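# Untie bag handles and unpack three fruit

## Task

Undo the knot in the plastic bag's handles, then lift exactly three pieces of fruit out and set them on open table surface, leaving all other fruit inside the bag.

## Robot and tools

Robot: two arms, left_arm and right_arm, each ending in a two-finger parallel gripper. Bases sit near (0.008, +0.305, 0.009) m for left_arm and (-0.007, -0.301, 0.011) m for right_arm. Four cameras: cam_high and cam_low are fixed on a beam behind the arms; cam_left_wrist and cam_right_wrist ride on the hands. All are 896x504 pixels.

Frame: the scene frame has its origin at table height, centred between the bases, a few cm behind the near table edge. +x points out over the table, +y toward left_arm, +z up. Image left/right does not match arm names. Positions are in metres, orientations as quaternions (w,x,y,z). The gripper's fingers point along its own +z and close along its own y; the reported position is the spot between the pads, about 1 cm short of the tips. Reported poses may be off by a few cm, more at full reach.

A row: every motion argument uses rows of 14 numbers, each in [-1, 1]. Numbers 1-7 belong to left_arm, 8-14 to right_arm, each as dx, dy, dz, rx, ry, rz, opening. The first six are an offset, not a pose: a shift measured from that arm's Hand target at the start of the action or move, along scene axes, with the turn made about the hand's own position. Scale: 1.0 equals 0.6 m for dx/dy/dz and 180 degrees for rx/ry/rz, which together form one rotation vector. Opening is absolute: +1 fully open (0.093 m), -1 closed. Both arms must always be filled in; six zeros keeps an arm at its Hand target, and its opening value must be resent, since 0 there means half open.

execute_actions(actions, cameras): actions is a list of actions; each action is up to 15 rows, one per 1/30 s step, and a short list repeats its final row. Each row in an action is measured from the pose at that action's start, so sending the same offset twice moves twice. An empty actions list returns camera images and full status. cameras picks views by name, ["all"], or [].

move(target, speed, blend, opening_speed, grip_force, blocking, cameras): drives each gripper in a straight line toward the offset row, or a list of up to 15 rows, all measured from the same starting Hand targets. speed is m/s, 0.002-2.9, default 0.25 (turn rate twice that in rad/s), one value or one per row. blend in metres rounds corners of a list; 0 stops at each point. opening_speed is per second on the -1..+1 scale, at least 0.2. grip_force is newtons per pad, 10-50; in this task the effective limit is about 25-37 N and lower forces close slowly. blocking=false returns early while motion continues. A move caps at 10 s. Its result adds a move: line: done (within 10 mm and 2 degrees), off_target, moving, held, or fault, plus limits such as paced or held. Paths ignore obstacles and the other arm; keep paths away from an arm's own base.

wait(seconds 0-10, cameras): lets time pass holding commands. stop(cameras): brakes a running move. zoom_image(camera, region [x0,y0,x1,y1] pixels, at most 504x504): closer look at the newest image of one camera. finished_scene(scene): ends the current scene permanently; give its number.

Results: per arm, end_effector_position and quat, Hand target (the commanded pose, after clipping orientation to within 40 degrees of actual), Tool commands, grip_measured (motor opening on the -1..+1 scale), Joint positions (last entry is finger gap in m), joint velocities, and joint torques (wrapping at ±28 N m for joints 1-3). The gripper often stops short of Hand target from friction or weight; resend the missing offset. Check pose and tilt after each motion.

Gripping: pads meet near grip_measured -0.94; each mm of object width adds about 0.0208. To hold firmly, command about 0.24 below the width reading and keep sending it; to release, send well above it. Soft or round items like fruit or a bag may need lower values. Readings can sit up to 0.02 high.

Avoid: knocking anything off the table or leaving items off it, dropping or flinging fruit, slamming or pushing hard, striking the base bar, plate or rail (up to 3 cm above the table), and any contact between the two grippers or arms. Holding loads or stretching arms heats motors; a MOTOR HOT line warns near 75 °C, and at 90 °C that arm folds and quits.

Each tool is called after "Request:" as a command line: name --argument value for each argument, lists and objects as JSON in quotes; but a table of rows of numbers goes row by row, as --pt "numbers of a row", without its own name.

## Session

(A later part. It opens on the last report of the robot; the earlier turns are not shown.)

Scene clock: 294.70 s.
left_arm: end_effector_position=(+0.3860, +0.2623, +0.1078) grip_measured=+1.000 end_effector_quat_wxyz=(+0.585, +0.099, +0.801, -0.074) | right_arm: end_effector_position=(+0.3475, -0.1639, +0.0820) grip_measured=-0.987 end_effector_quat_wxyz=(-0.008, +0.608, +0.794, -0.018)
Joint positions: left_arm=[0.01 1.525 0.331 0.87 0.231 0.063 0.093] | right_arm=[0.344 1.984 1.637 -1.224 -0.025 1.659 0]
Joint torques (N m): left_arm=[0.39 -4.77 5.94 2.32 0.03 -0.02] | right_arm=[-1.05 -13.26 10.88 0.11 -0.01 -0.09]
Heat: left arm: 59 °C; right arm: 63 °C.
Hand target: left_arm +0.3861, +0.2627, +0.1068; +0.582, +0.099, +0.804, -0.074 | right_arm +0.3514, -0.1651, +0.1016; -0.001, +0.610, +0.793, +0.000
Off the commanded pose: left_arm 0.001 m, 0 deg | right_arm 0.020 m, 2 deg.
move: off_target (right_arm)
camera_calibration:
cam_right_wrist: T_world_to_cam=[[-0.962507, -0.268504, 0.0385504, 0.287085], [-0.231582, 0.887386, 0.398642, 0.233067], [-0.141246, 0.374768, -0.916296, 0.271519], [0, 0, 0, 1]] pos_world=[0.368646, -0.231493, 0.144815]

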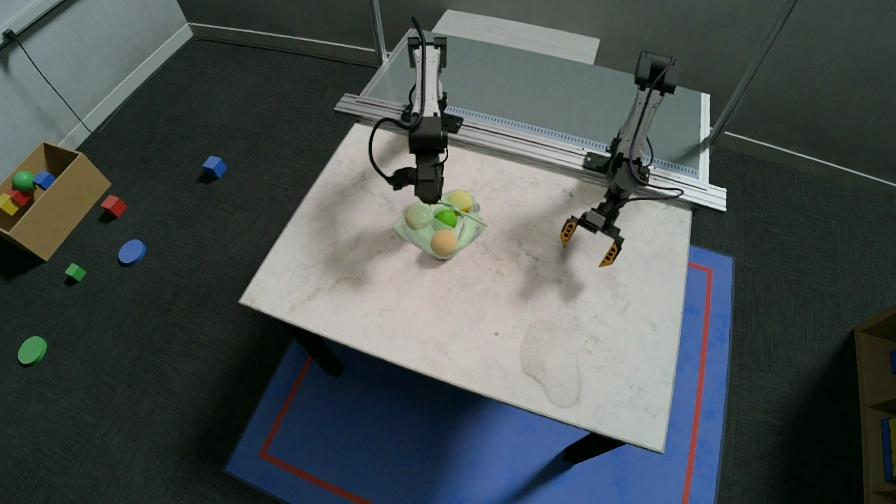

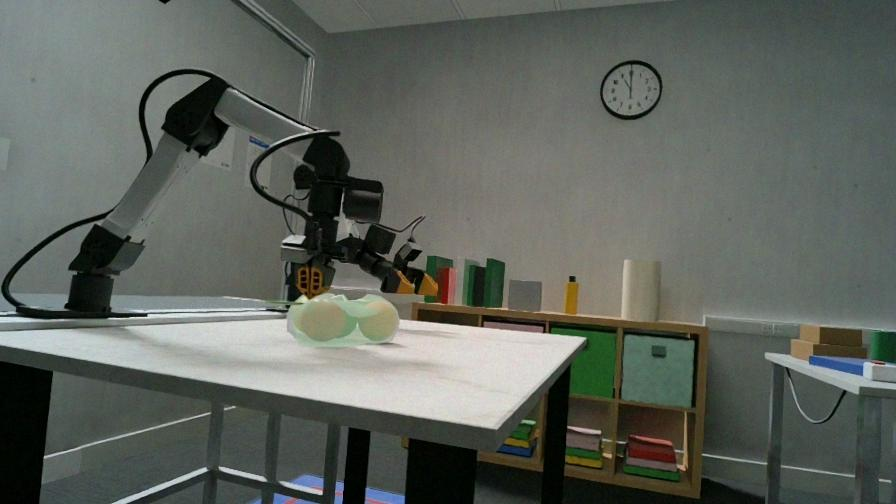

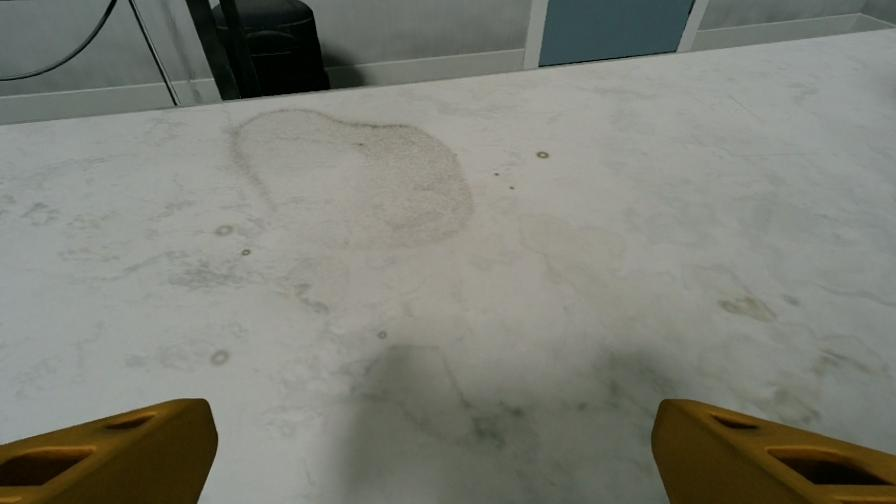

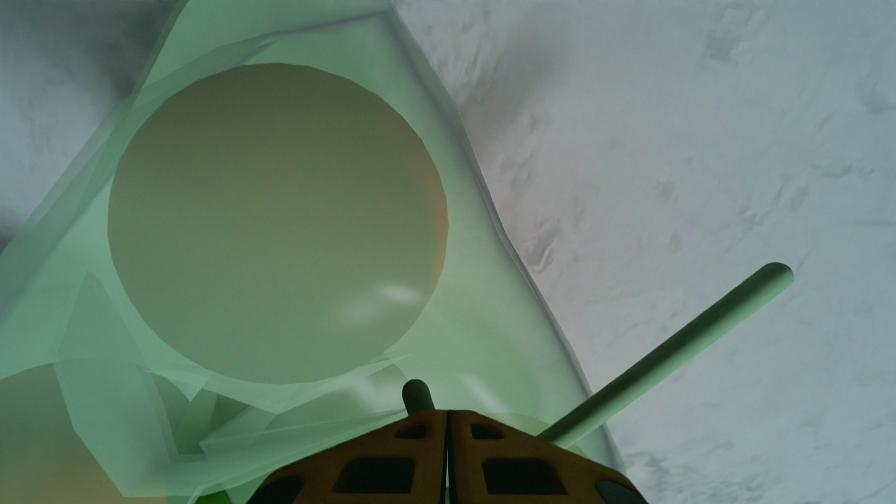

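Request:
move --target '[0,0,0,0,0,0,1,0,0,0.02,0,0,0,-1]' --speed 0.06 --cameras '["cam_high","cam_low","cam_right_wrist"]'

Request:
zoom_image --camera "cam_low" --region '[220, 250, 430, 360]'

Request:
zoom_image --camera "cam_high" --region '[370, 150, 510, 270]'

Scene clock: 303.47 s.
left_arm: end_effector_position=(+0.3860, +0.2623, +0.1078) grip_measured=+1.000 end_effector_quat_wxyz=(+0.585, +0.099, +0.801, -0.074) | right_arm: end_effector_position=(+0.3477, -0.1635, +0.0926) grip_measured=-0.987 end_effector_quat_wxyz=(-0.009, +0.608, +0.794, -0.020)
Joint positions: left_arm=[0.01 1.525 0.331 0.87 0.231 0.063 0.093] | right_arm=[0.344 1.984 1.679 -1.27 -0.025 1.659 0]
Joint torques (N m): left_arm=[0.35 -4.78 5.93 2.33 0.05 -0.04] | right_arm=[-1.02 -13.49 10.86 0.13 -0.04 -0.08]
Heat: left arm: 59 °C; right arm: 64 °C.
Hand target: left_arm +0.3861, +0.2627, +0.1068; +0.582, +0.099, +0.804, -0.074 | right_arm +0.3513, -0.1651, +0.1136; -0.001, +0.610, +0.793, +0.000
Off the commanded pose: left_arm 0.001 m, 0 deg | right_arm 0.021 m, 2 deg.
move: off_target (right_arm)
camera_calibration:
cam_right_wrist: T_world_to_cam=[[-0.962201, -0.269027, 0.0423526, 0.286492], [-0.230682, 0.887764, 0.398323, 0.228229], [-0.144759, 0.373497, -0.916267, 0.282077], [0, 0, 0, 1]] pos_world=[0.369144, -0.230894, 0.155415]
Images, in order (width x height): cam_high 896x504, cam_low 896x504, cam_right_wrist 896x504.

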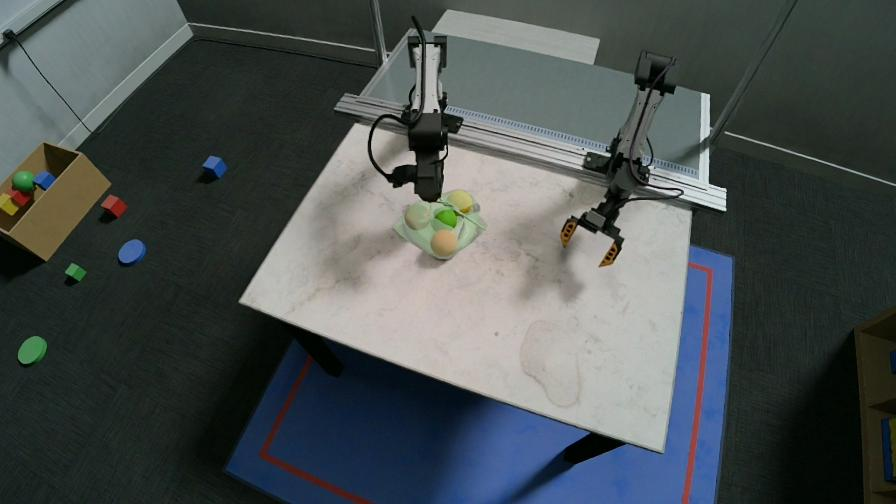

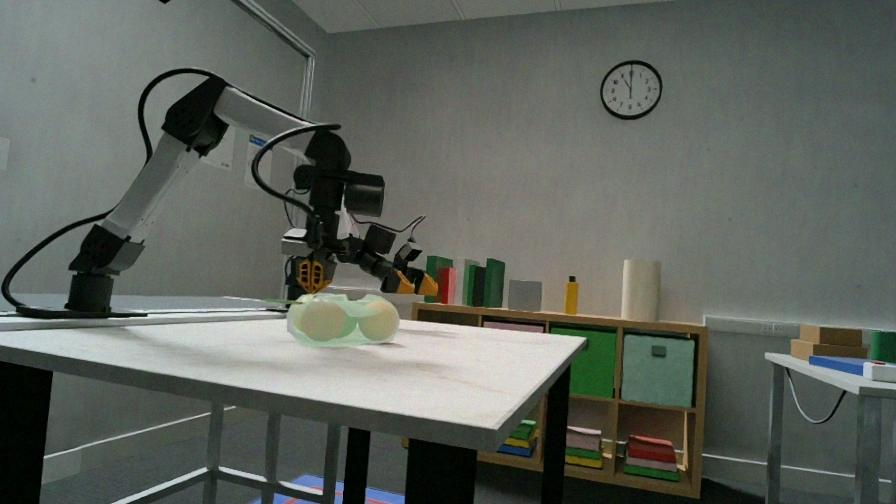

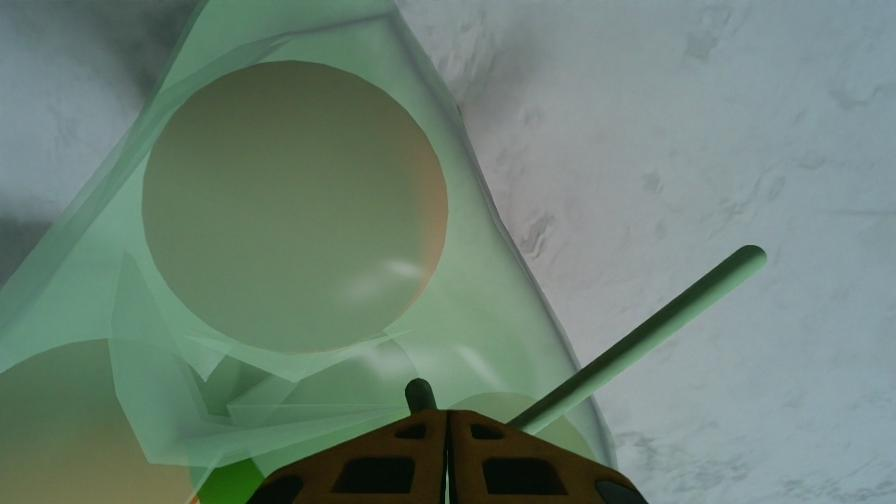

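Scaled by 2.400 from the camera's 896x504 image, which has a finer 1280x720 frame.

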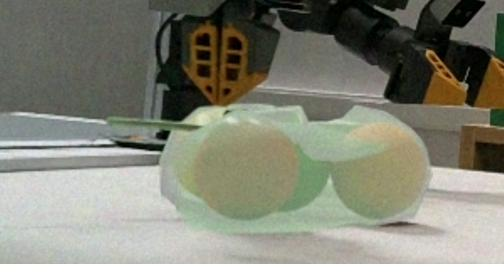

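Scaled by 3.600 from the camera's 896x504 image, which has a finer 1280x720 frame.

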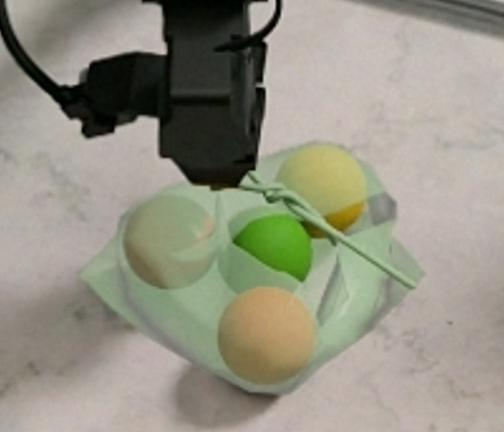

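Request:
move --target '[0,0,0,0,0,0,1,0,-0.02,0.035,0,0,0,-1]' --speed 0.06 --cameras '["cam_high","cam_low","cam_right_wrist"]'

Request:
zoom_image --camera "cam_low" --region '[220, 250, 430, 360]'

Request:
zoom_image --camera "cam_high" --region '[370, 150, 510, 270]'

Scene clock: 316.37 s.
left_arm: end_effector_position=(+0.3860, +0.2623, +0.1078) grip_measured=+1.000 end_effector_quat_wxyz=(+0.585, +0.099, +0.801, -0.074) | right_arm: end_effector_position=(+0.3495, -0.1760, +0.1141) grip_measured=-0.987 end_effector_quat_wxyz=(-0.009, +0.609, +0.793, -0.019)
Joint positions: left_arm=[0.01 1.525 0.331 0.87 0.231 0.063 0.093] | right_arm=[0.308 1.968 1.74 -1.347 -0.026 1.626 0]
Joint torques (N m): left_arm=[0.34 -4.81 5.96 2.33 0.05 -0.02] | right_arm=[-0.96 -13.31 10.88 0.11 -0.01 -0.06]
Heat: left arm: 59 °C; right arm: 66 °C.
Hand target: left_arm +0.3861, +0.2627, +0.1068; +0.582, +0.099, +0.804, -0.074 | right_arm +0.3514, -0.1771, +0.1346; -0.001, +0.610, +0.793, +0.000
Off the commanded pose: left_arm 0.001 m, 0 deg | right_arm 0.021 m, 2 deg.
move: off_target (right_arm)
camera_calibration:
cam_right_wrist: T_world_to_cam=[[-0.96303, -0.266183, 0.0414617, 0.284866], [-0.228276, 0.888046, 0.39908, 0.23035], [-0.143048, 0.374861, -0.915978, 0.306399], [0, 0, 0, 1]] pos_world=[0.370748, -0.243592, 0.176916]
Images, in order (width x height): cam_high 896x504, cam_low 896x504, cam_right_wrist 896x504.

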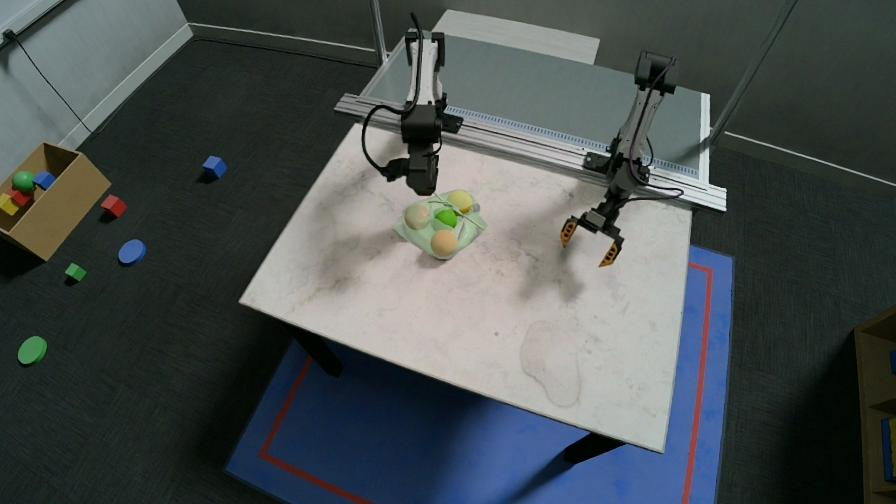

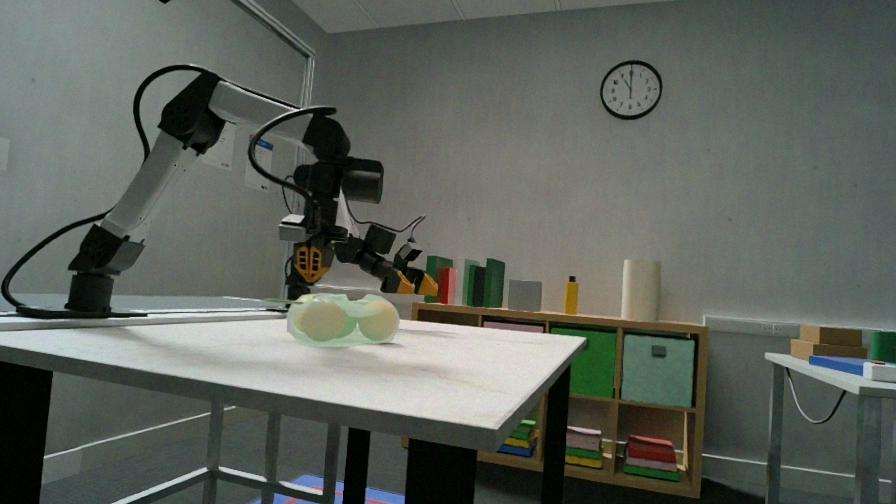

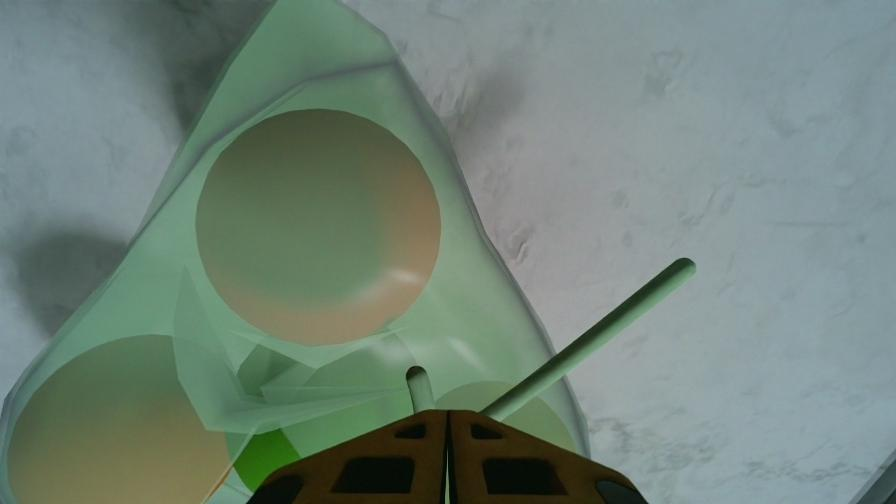

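Scaled by 2.400 from the camera's 896x504 image, which has a finer 1280x720 frame.

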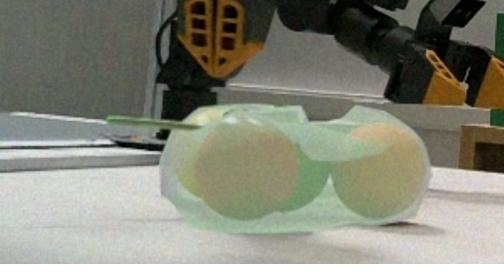

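Scaled by 3.600 from the camera's 896x504 image, which has a finer 1280x720 frame.

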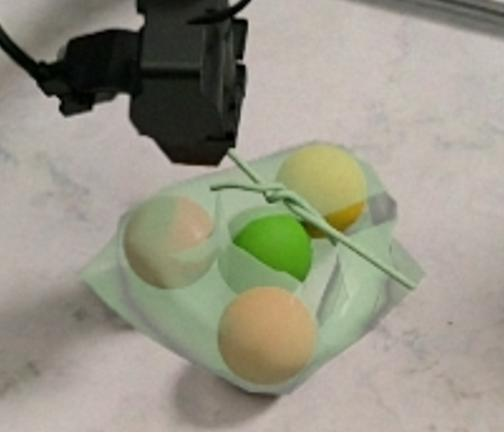

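Request:
move --pt "0 0 0 0 0 0 1 0 0.0235 -0.03 0 0 0 -0.6" --pt "0 0 0 0 0 0 1 0 0.0235 -0.103 0 0 0 -0.6" --speed 0.06 --cameras '["cam_low","cam_right_wrist"]'

Request:
zoom_image --camera "cam_right_wrist" --region '[300, 250, 660, 504]'

Request:
zoom_image --camera "cam_low" --region '[220, 250, 430, 360]'

Scene clock: 341.70 s.
left_arm: end_effector_position=(+0.3860, +0.2623, +0.1078) grip_measured=+1.000 end_effector_quat_wxyz=(+0.585, +0.099, +0.801, -0.074) | right_arm: end_effector_position=(+0.3541, -0.1646, +0.0771) grip_measured=-0.601 end_effector_quat_wxyz=(+0.004, +0.608, +0.794, +0.001)
Joint positions: left_arm=[0.01 1.525 0.331 0.87 0.231 0.063 0.093] | right_arm=[0.336 1.968 1.595 -1.153 -0.026 1.652 0.016]
Joint torques (N m): left_arm=[0.29 -4.79 5.87 2.32 0.04 -0.02] | right_arm=[0.18 -9.78 6.72 0.6 -0.02 0.11]
Heat: left arm: 59 °C; right arm: 65 °C.
Hand target: left_arm +0.3861, +0.2627, +0.1068; +0.582, +0.099, +0.804, -0.074 | right_arm +0.3514, -0.1630, +0.0728; -0.001, +0.610, +0.793, +0.000
Off the commanded pose: left_arm 0.001 m, 0 deg | right_arm 0.005 m, 1 deg.
move: done
camera_calibration:
cam_right_wrist: T_world_to_cam=[[-0.962905, -0.269771, -0.00607971, 0.296876], [-0.24923, 0.8805, 0.403242, 0.241886], [-0.10343, 0.389799, -0.915073, 0.257299], [0, 0, 0, 1]] pos_world=[0.372761, -0.233187, 0.139713]
Images, in order (width x height): cam_low 896x504, cam_right_wrist 896x504.

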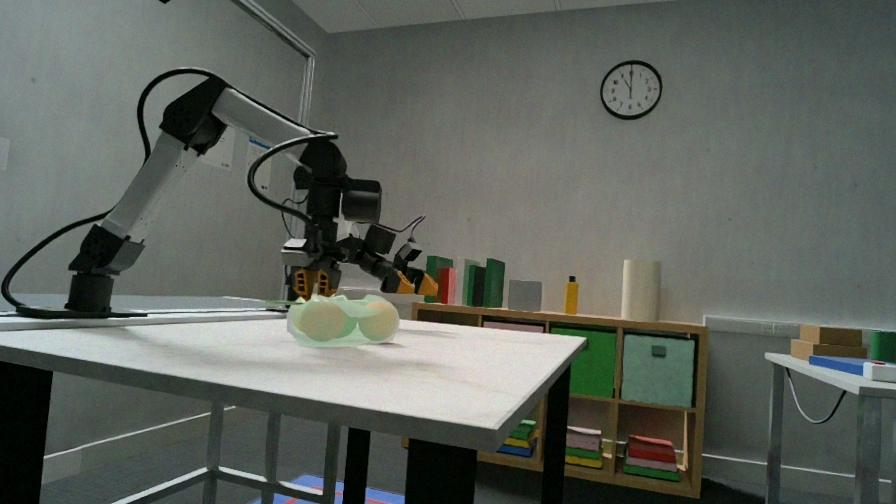

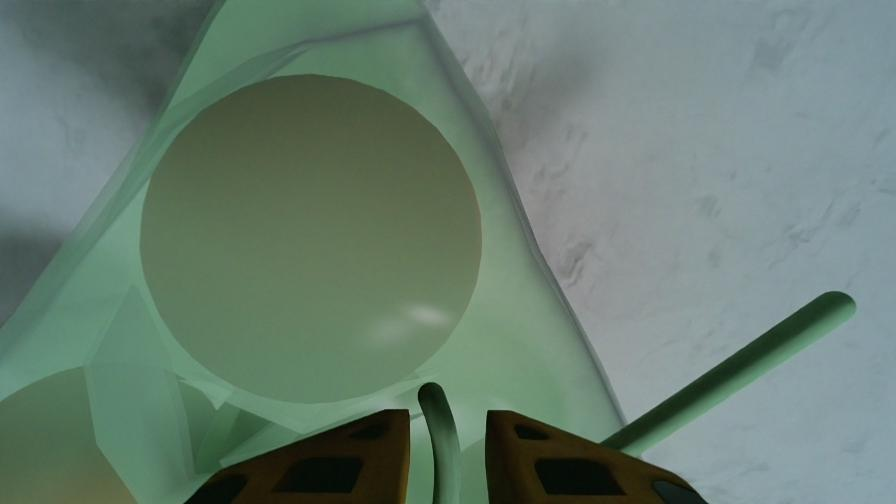

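Scaled by 1.400 from the camera's 896x504 image, which has a finer 1280x720 frame.

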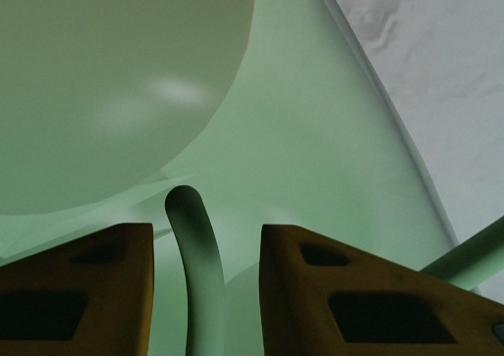

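Scaled by 2.400 from the camera's 896x504 image, which has a finer 1280x720 frame.

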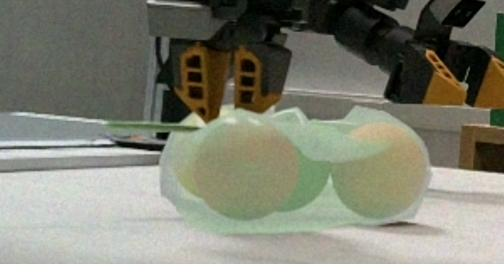

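Request:
move --pt "0 0 0 0 0 0 1 -0.002 0.002 -0.02 0 0 0 -0.65" --pt "0 0 0 0 0 0 1 -0.002 0.002 -0.02 0 0 0 -1" --speed 0.04 --cameras '["cam_low","cam_right_wrist"]'

Request:
zoom_image --camera "cam_right_wrist" --region '[300, 250, 660, 504]'

Request:
zoom_image --camera "cam_low" --region '[270, 270, 370, 330]'

Scene clock: 361.43 s.
left_arm: end_effector_position=(+0.3860, +0.2623, +0.1078) grip_measured=+1.000 end_effector_quat_wxyz=(+0.585, +0.099, +0.801, -0.074) | right_arm: end_effector_position=(+0.3535, -0.1628, +0.0677) grip_measured=-0.987 end_effector_quat_wxyz=(+0.006, +0.608, +0.794, +0.004)
Joint positions: left_arm=[0.01 1.525 0.331 0.87 0.231 0.063 0.093] | right_arm=[0.341 1.968 1.557 -1.107 -0.026 1.658 0]
Joint torques (N m): left_arm=[0.34 -4.83 5.87 2.31 0.05 -0.03] | right_arm=[0.02 -8.99 6.43 0.63 0 0.03]
Heat: left arm: 60 °C; right arm: 63 °C.
Hand target: left_arm +0.3861, +0.2627, +0.1068; +0.582, +0.099, +0.804, -0.074 | right_arm +0.3502, -0.1618, +0.0608; -0.001, +0.610, +0.793, +0.000
Off the commanded pose: left_arm 0.001 m, 0 deg | right_arm 0.008 m, 1 deg.
move: done
camera_calibration:
cam_right_wrist: T_world_to_cam=[[-0.962879, -0.269578, -0.0138566, 0.297337], [-0.252009, 0.879362, 0.403997, 0.24473], [-0.0967235, 0.392492, -0.914656, 0.245954], [0, 0, 0, 1]] pos_world=[0.371764, -0.231586, 0.130213]
Images, in order (width x height): cam_low 896x504, cam_right_wrist 896x504.

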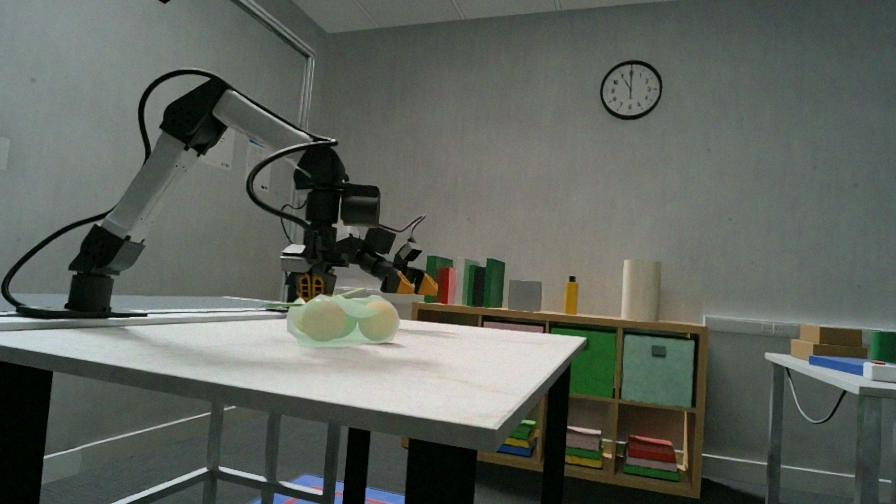

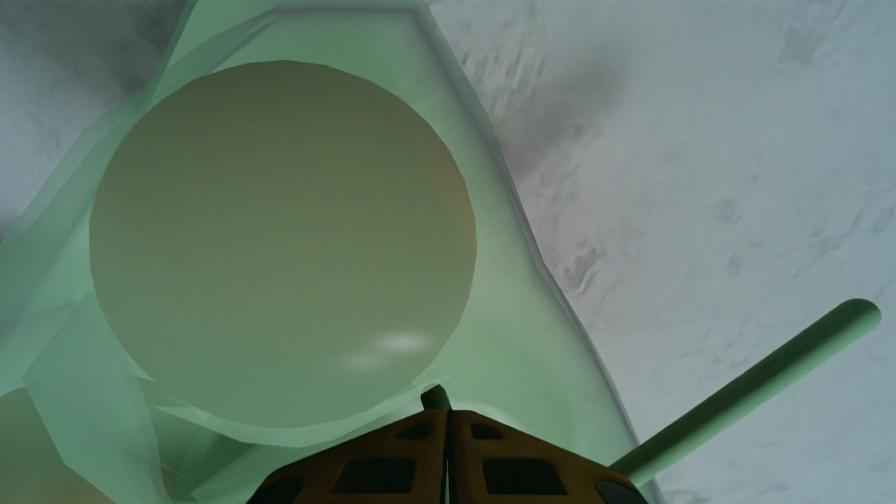

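Scaled by 1.400 from the camera's 896x504 image, which has a finer 1280x720 frame.

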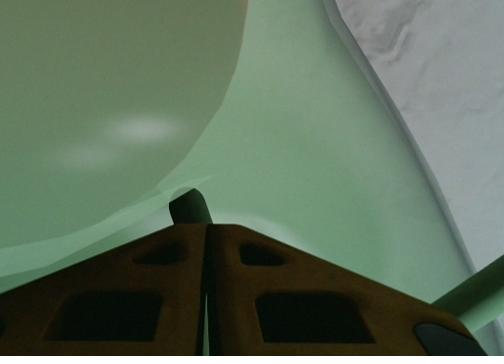

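Scaled by 5.040 from the camera's 896x504 image, which has a finer 1280x720 frame.

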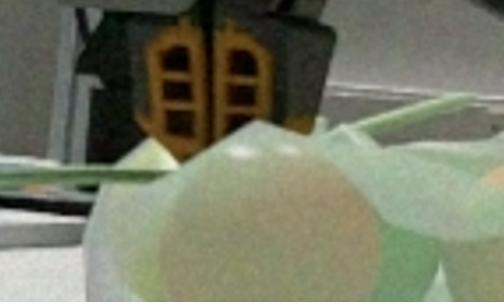

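Request:
move --target '[0,0,0,0,0,0,1,0.002,-0.003,0.06,0,0,0,-1]' --speed 0.06 --cameras '["cam_high","cam_low","cam_right_wrist"]'

Request:
zoom_image --camera "cam_low" --region '[220, 250, 430, 360]'

Request:
zoom_image --camera "cam_high" --region '[370, 150, 510, 270]'

Scene clock: 370.03 s.
left_arm: end_effector_position=(+0.3860, +0.2623, +0.1078) grip_measured=+1.000 end_effector_quat_wxyz=(+0.585, +0.099, +0.801, -0.074) | right_arm: end_effector_position=(+0.3491, -0.1639, +0.0848) grip_measured=-0.987 end_effector_quat_wxyz=(-0.003, +0.608, +0.794, -0.009)
Joint positions: left_arm=[0.01 1.525 0.331 0.87 0.231 0.063 0.093] | right_arm=[0.341 1.968 1.625 -1.207 -0.026 1.658 0]
Joint torques (N m): left_arm=[0.29 -4.77 6.01 2.32 0.06 -0.02] | right_arm=[-0.59 -11.25 11.02 0.17 -0.01 -0.03]
Heat: left arm: 60 °C; right arm: 63 °C.
Hand target: left_arm +0.3861, +0.2627, +0.1068; +0.582, +0.099, +0.804, -0.074 | right_arm +0.3514, -0.1636, +0.0968; -0.001, +0.610, +0.793, +0.000
Off the commanded pose: left_arm 0.001 m, 0 deg | right_arm 0.012 m, 1 deg.
move: off_target (right_arm)
camera_calibration:
cam_right_wrist: T_world_to_cam=[[-0.963077, -0.268668, 0.01731, 0.290547], [-0.239359, 0.883901, 0.401778, 0.234164], [-0.123245, 0.3828, -0.915574, 0.269259], [0, 0, 0, 1]] pos_world=[0.369054, -0.23199, 0.147415]
Images, in order (width x height): cam_high 896x504, cam_low 896x504, cam_right_wrist 896x504.

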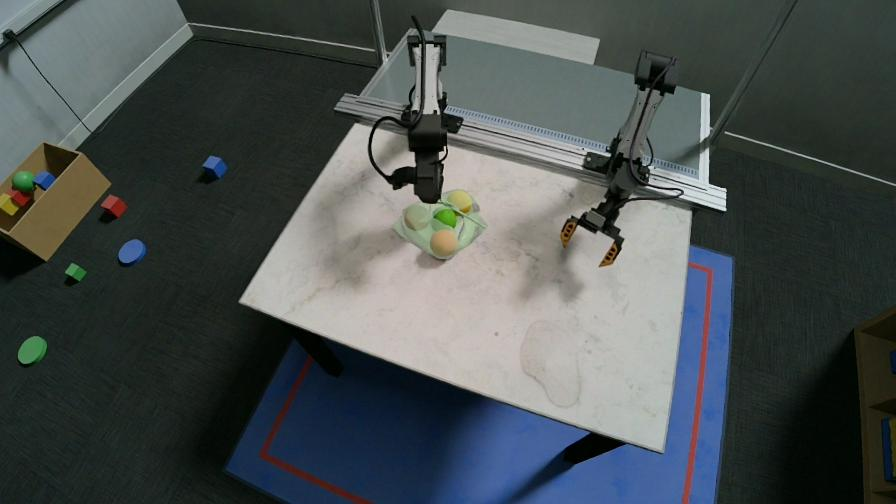

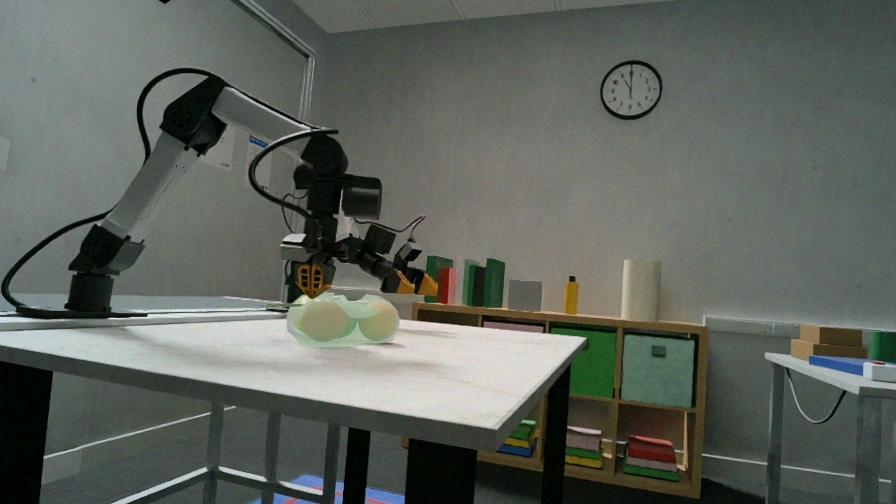

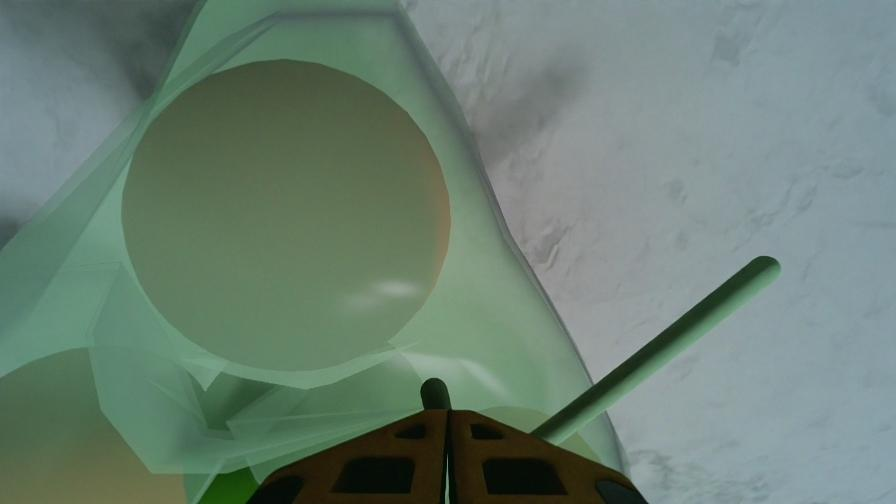

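Scaled by 2.400 from the camera's 896x504 image, which has a finer 1280x720 frame.

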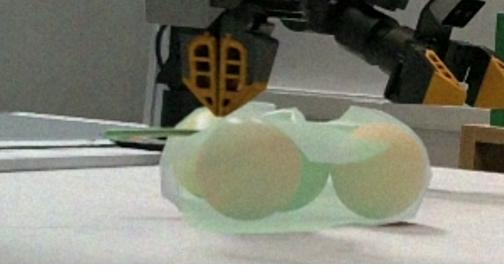

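Scaled by 3.600 from the camera's 896x504 image, which has a finer 1280x720 frame.

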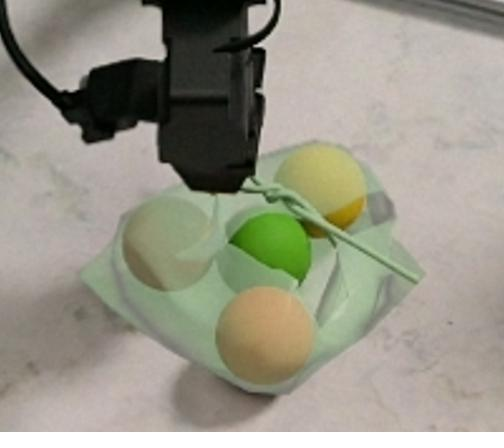

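Request:
move --pt "0 0 0 0 0 0 1 0 0.005 0 0 0 0 -0.6" --pt "0 0 0 0 0 0 1 0 0.005 -0.08 0 0 0 -0.65" --speed 0.05 --cameras '["cam_low","cam_right_wrist"]'

Request:
zoom_image --camera "cam_right_wrist" --region '[300, 250, 660, 504]'

Request:
zoom_image --camera "cam_low" --region '[270, 270, 370, 330]'

Scene clock: 396.27 s.
left_arm: end_effector_position=(+0.3860, +0.2623, +0.1078) grip_measured=+1.000 end_effector_quat_wxyz=(+0.585, +0.099, +0.801, -0.074) | right_arm: end_effector_position=(+0.3554, -0.1618, +0.0600) grip_measured=-0.649 end_effector_quat_wxyz=(+0.008, +0.608, +0.794, +0.008)
Joint positions: left_arm=[0.01 1.525 0.331 0.87 0.231 0.063 0.093] | right_arm=[0.343 1.974 1.533 -1.068 -0.026 1.66 0.014]
Joint torques (N m): left_arm=[0.28 -4.74 5.91 2.31 0.06 -0.02] | right_arm=[0.1 -7.98 6.5 0.69 0 0.07]
Heat: left arm: 60 °C; right arm: 65 °C.
Hand target: left_arm +0.3861, +0.2627, +0.1068; +0.582, +0.099, +0.804, -0.074 | right_arm +0.3513, -0.1606, +0.0487; -0.001, +0.610, +0.793, +0.000
Off the commanded pose: left_arm 0.001 m, 0 deg | right_arm 0.012 m, 1 deg.
move: off_target (right_arm); target 2's new opening was sent with right_arm's hand 0.012 m and 1 deg from that target
camera_calibration:
cam_right_wrist: T_world_to_cam=[[-0.962723, -0.269446, -0.0237248, 0.299908], [-0.255699, 0.87797, 0.404705, 0.248386], [-0.0882165, 0.395685, -0.91414, 0.236092], [0, 0, 0, 1]] pos_world=[0.373067, -0.230685, 0.122413]
Images, in order (width x height): cam_low 896x504, cam_right_wrist 896x504.

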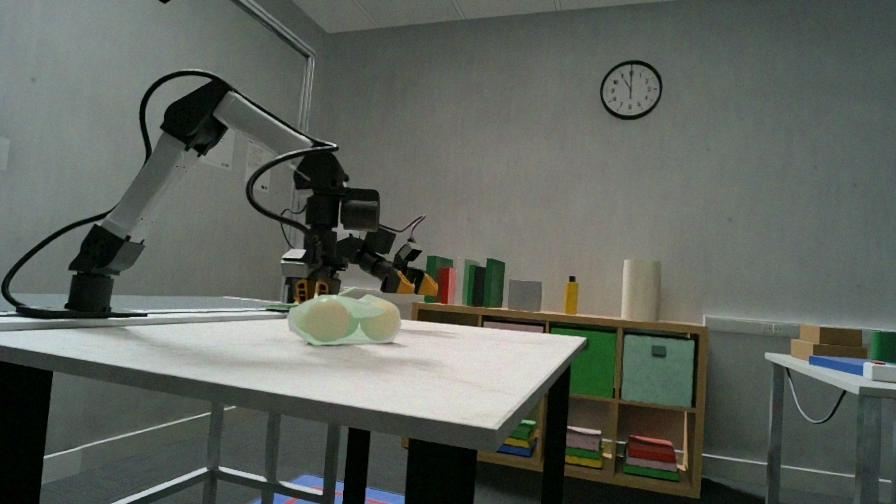

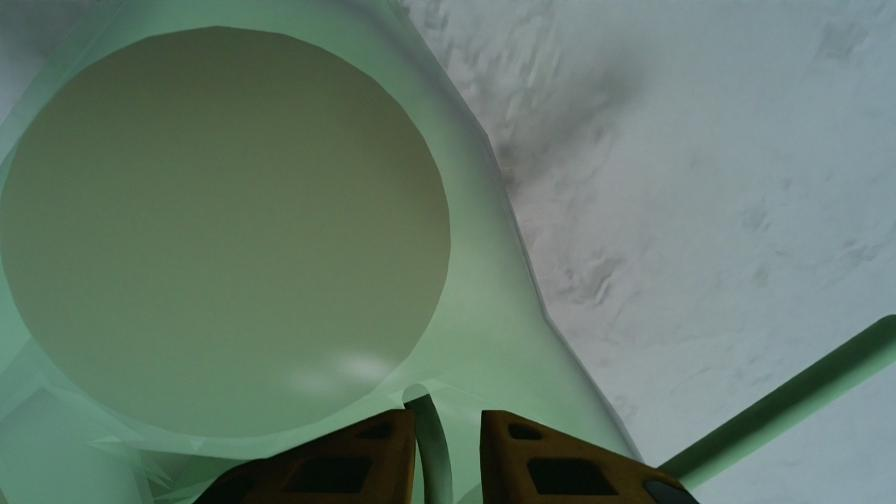

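Scaled by 1.400 from the camera's 896x504 image, which has a finer 1280x720 frame.

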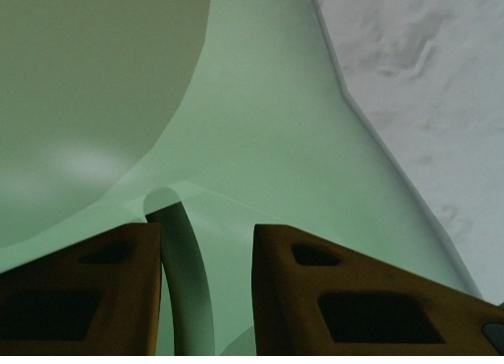

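Scaled by 5.040 from the camera's 896x504 image, which has a finer 1280x720 frame.

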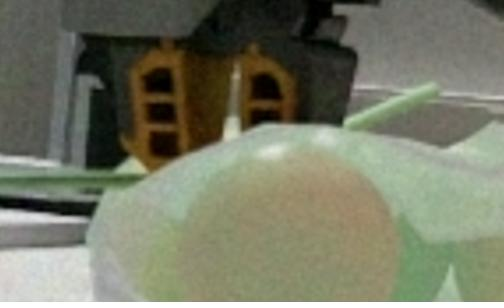

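Request:
move --pt "0 0 0 0 0 0 1 0 0 0 0 0 0 -1" --pt "0 0 0 0 0 0 1 0.003 -0.005 0.06 0 0 0 -1" --speed 0.05 --cameras '["cam_high","cam_low","cam_right_wrist"]'

Request:
zoom_image --camera "cam_low" --region '[220, 250, 430, 360]'

Request:
zoom_image --camera "cam_high" --region '[370, 150, 510, 270]'

Scene clock: 406.33 s.
left_arm: end_effector_position=(+0.3860, +0.2623, +0.1078) grip_measured=+1.000 end_effector_quat_wxyz=(+0.585, +0.099, +0.801, -0.074) | right_arm: end_effector_position=(+0.3504, -0.1631, +0.0751) grip_measured=-0.965 end_effector_quat_wxyz=(-0.001, +0.609, +0.793, -0.006)
Joint positions: left_arm=[0.01 1.525 0.331 0.87 0.231 0.063 0.093] | right_arm=[0.343 1.974 1.595 -1.164 -0.026 1.661 0]
Joint torques (N m): left_arm=[0.35 -4.7 5.96 2.32 0.06 -0.02] | right_arm=[-0.73 -10.54 10.96 0.17 0.01 -0.04]
Heat: left arm: 60 °C; right arm: 64 °C.
Hand target: left_arm +0.3861, +0.2627, +0.1068; +0.582, +0.099, +0.804, -0.074 | right_arm +0.3531, -0.1636, +0.0847; -0.001, +0.610, +0.793, +0.000
Off the commanded pose: left_arm 0.001 m, 0 deg | right_arm 0.010 m, 1 deg.
move: done
camera_calibration:
cam_right_wrist: T_world_to_cam=[[-0.96342, -0.267774, 0.0109061, 0.292866], [-0.240941, 0.883261, 0.40224, 0.238096], [-0.117342, 0.384898, -0.915469, 0.258535], [0, 0, 0, 1]] pos_world=[0.369857, -0.231388, 0.137715]
Images, in order (width x height): cam_high 896x504, cam_low 896x504, cam_right_wrist 896x504.

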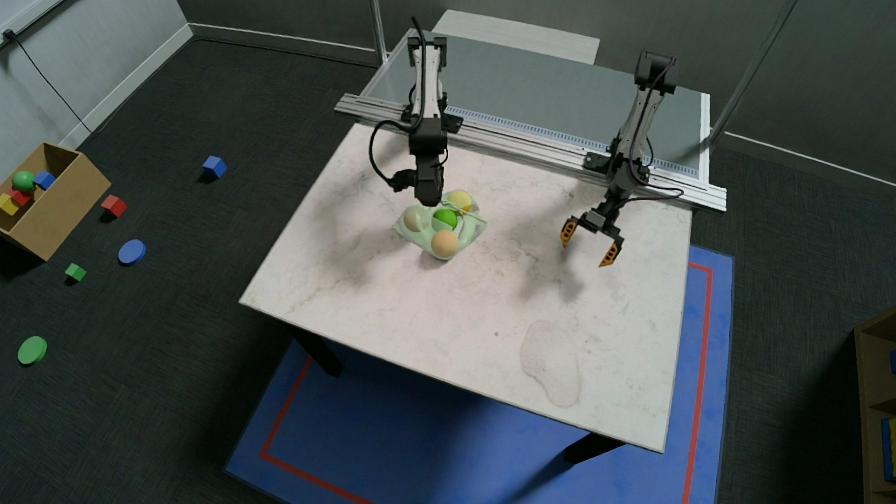

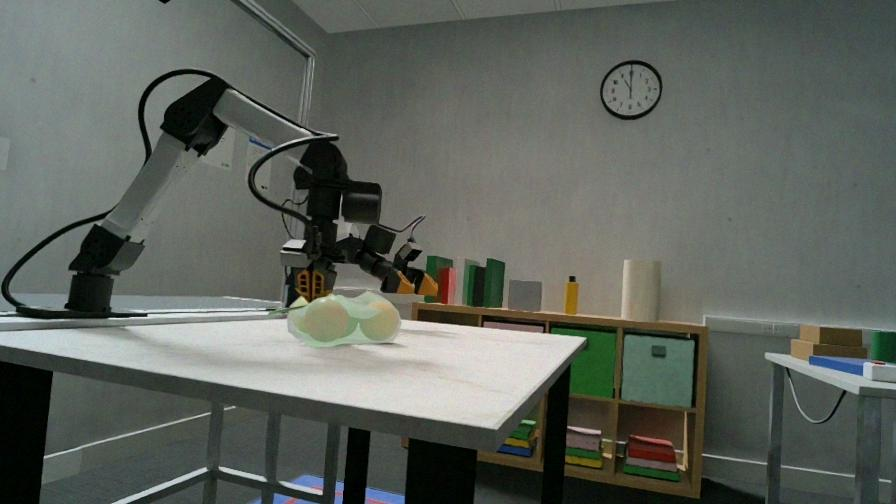

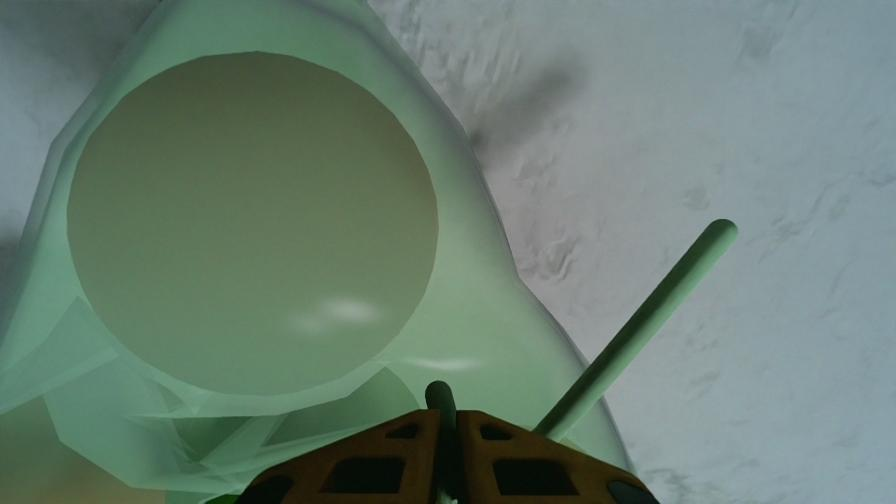

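Scaled by 2.400 from the camera's 896x504 image, which has a finer 1280x720 frame.

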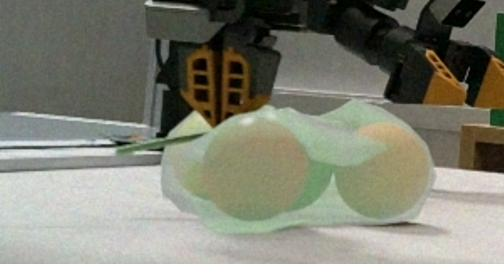

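Scaled by 3.600 from the camera's 896x504 image, which has a finer 1280x720 frame.

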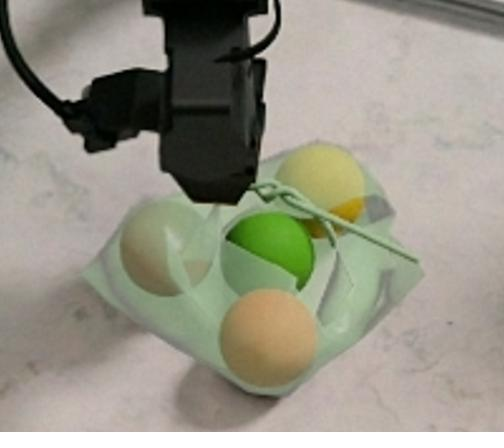

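Request:
move --target '[0,0,0,0,0,0,1,0,-0.01,0.05,0,0,0,-1]' --speed 0.05 --cameras '["cam_high","cam_low","cam_right_wrist"]'

Request:
zoom_image --camera "cam_low" --region '[220, 250, 430, 360]'

Request:
zoom_image --camera "cam_high" --region '[370, 150, 510, 270]'

Scene clock: 418.80 s.
left_arm: end_effector_position=(+0.3860, +0.2623, +0.1078) grip_measured=+1.000 end_effector_quat_wxyz=(+0.585, +0.099, +0.801, -0.074) | right_arm: end_effector_position=(+0.3503, -0.1682, +0.0980) grip_measured=-0.965 end_effector_quat_wxyz=(-0.006, +0.609, +0.793, -0.015)
Joint positions: left_arm=[0.01 1.525 0.331 0.87 0.231 0.063 0.093] | right_arm=[0.329 1.974 1.686 -1.275 -0.026 1.646 0]
Joint torques (N m): left_arm=[0.35 -4.74 5.89 2.33 0.05 -0.02] | right_arm=[-1.01 -12.37 11.06 0.1 0.01 -0.08]
Heat: left arm: 60 °C; right arm: 66 °C.
Hand target: left_arm +0.3861, +0.2627, +0.1068; +0.582, +0.099, +0.804, -0.074 | right_arm +0.3532, -0.1697, +0.1147; -0.001, +0.610, +0.793, +0.000
Off the commanded pose: left_arm 0.001 m, 0 deg | right_arm 0.017 m, 2 deg.
move: off_target (right_arm)
camera_calibration:
cam_right_wrist: T_world_to_cam=[[-0.963121, -0.267356, 0.0302916, 0.289309], [-0.233355, 0.886026, 0.400629, 0.23127], [-0.13395, 0.378786, -0.915739, 0.286253], [0, 0, 0, 1]] pos_world=[0.370951, -0.235991, 0.160716]
Images, in order (width x height): cam_high 896x504, cam_low 896x504, cam_right_wrist 896x504.

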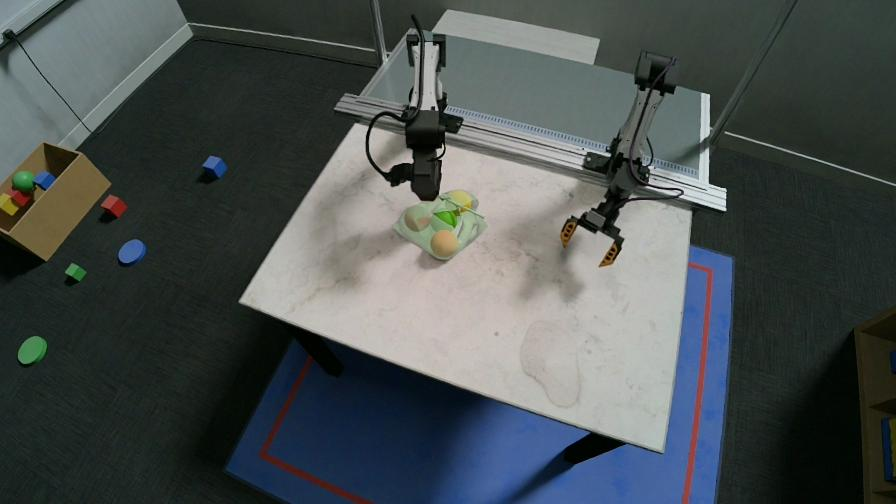

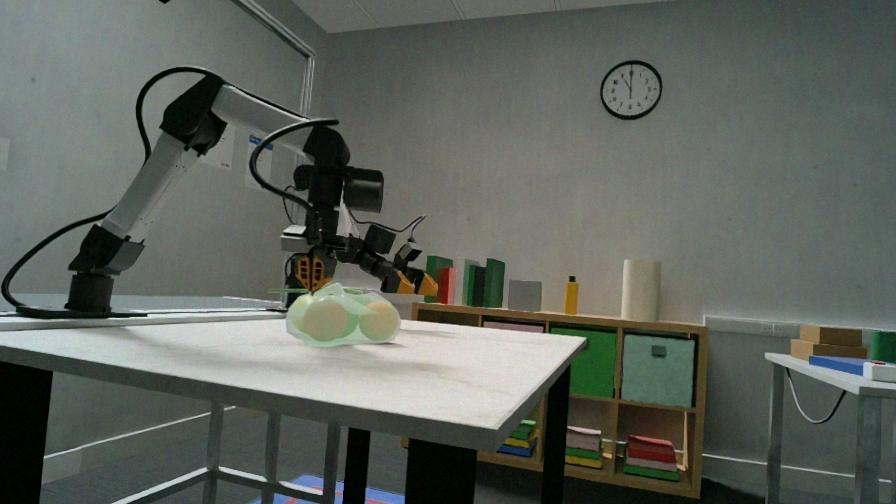

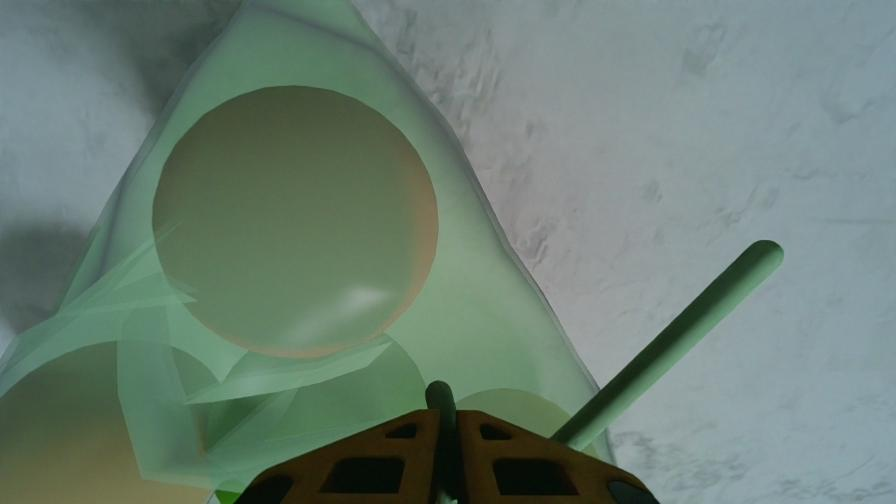

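Scaled by 2.400 from the camera's 896x504 image, which has a finer 1280x720 frame.

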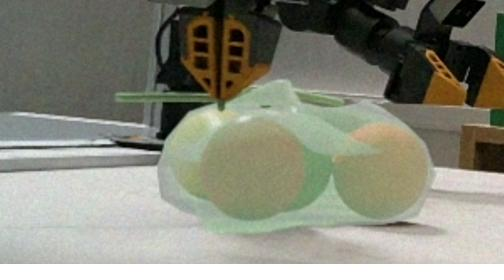

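Scaled by 3.600 from the camera's 896x504 image, which has a finer 1280x720 frame.

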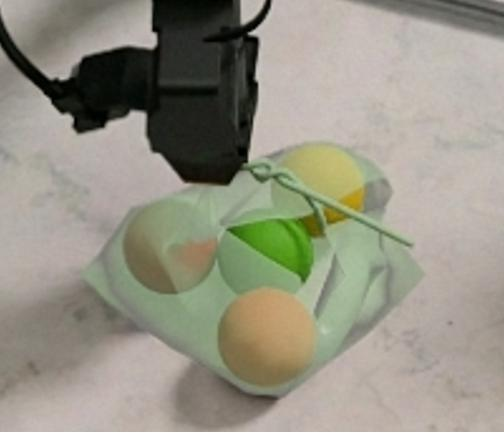

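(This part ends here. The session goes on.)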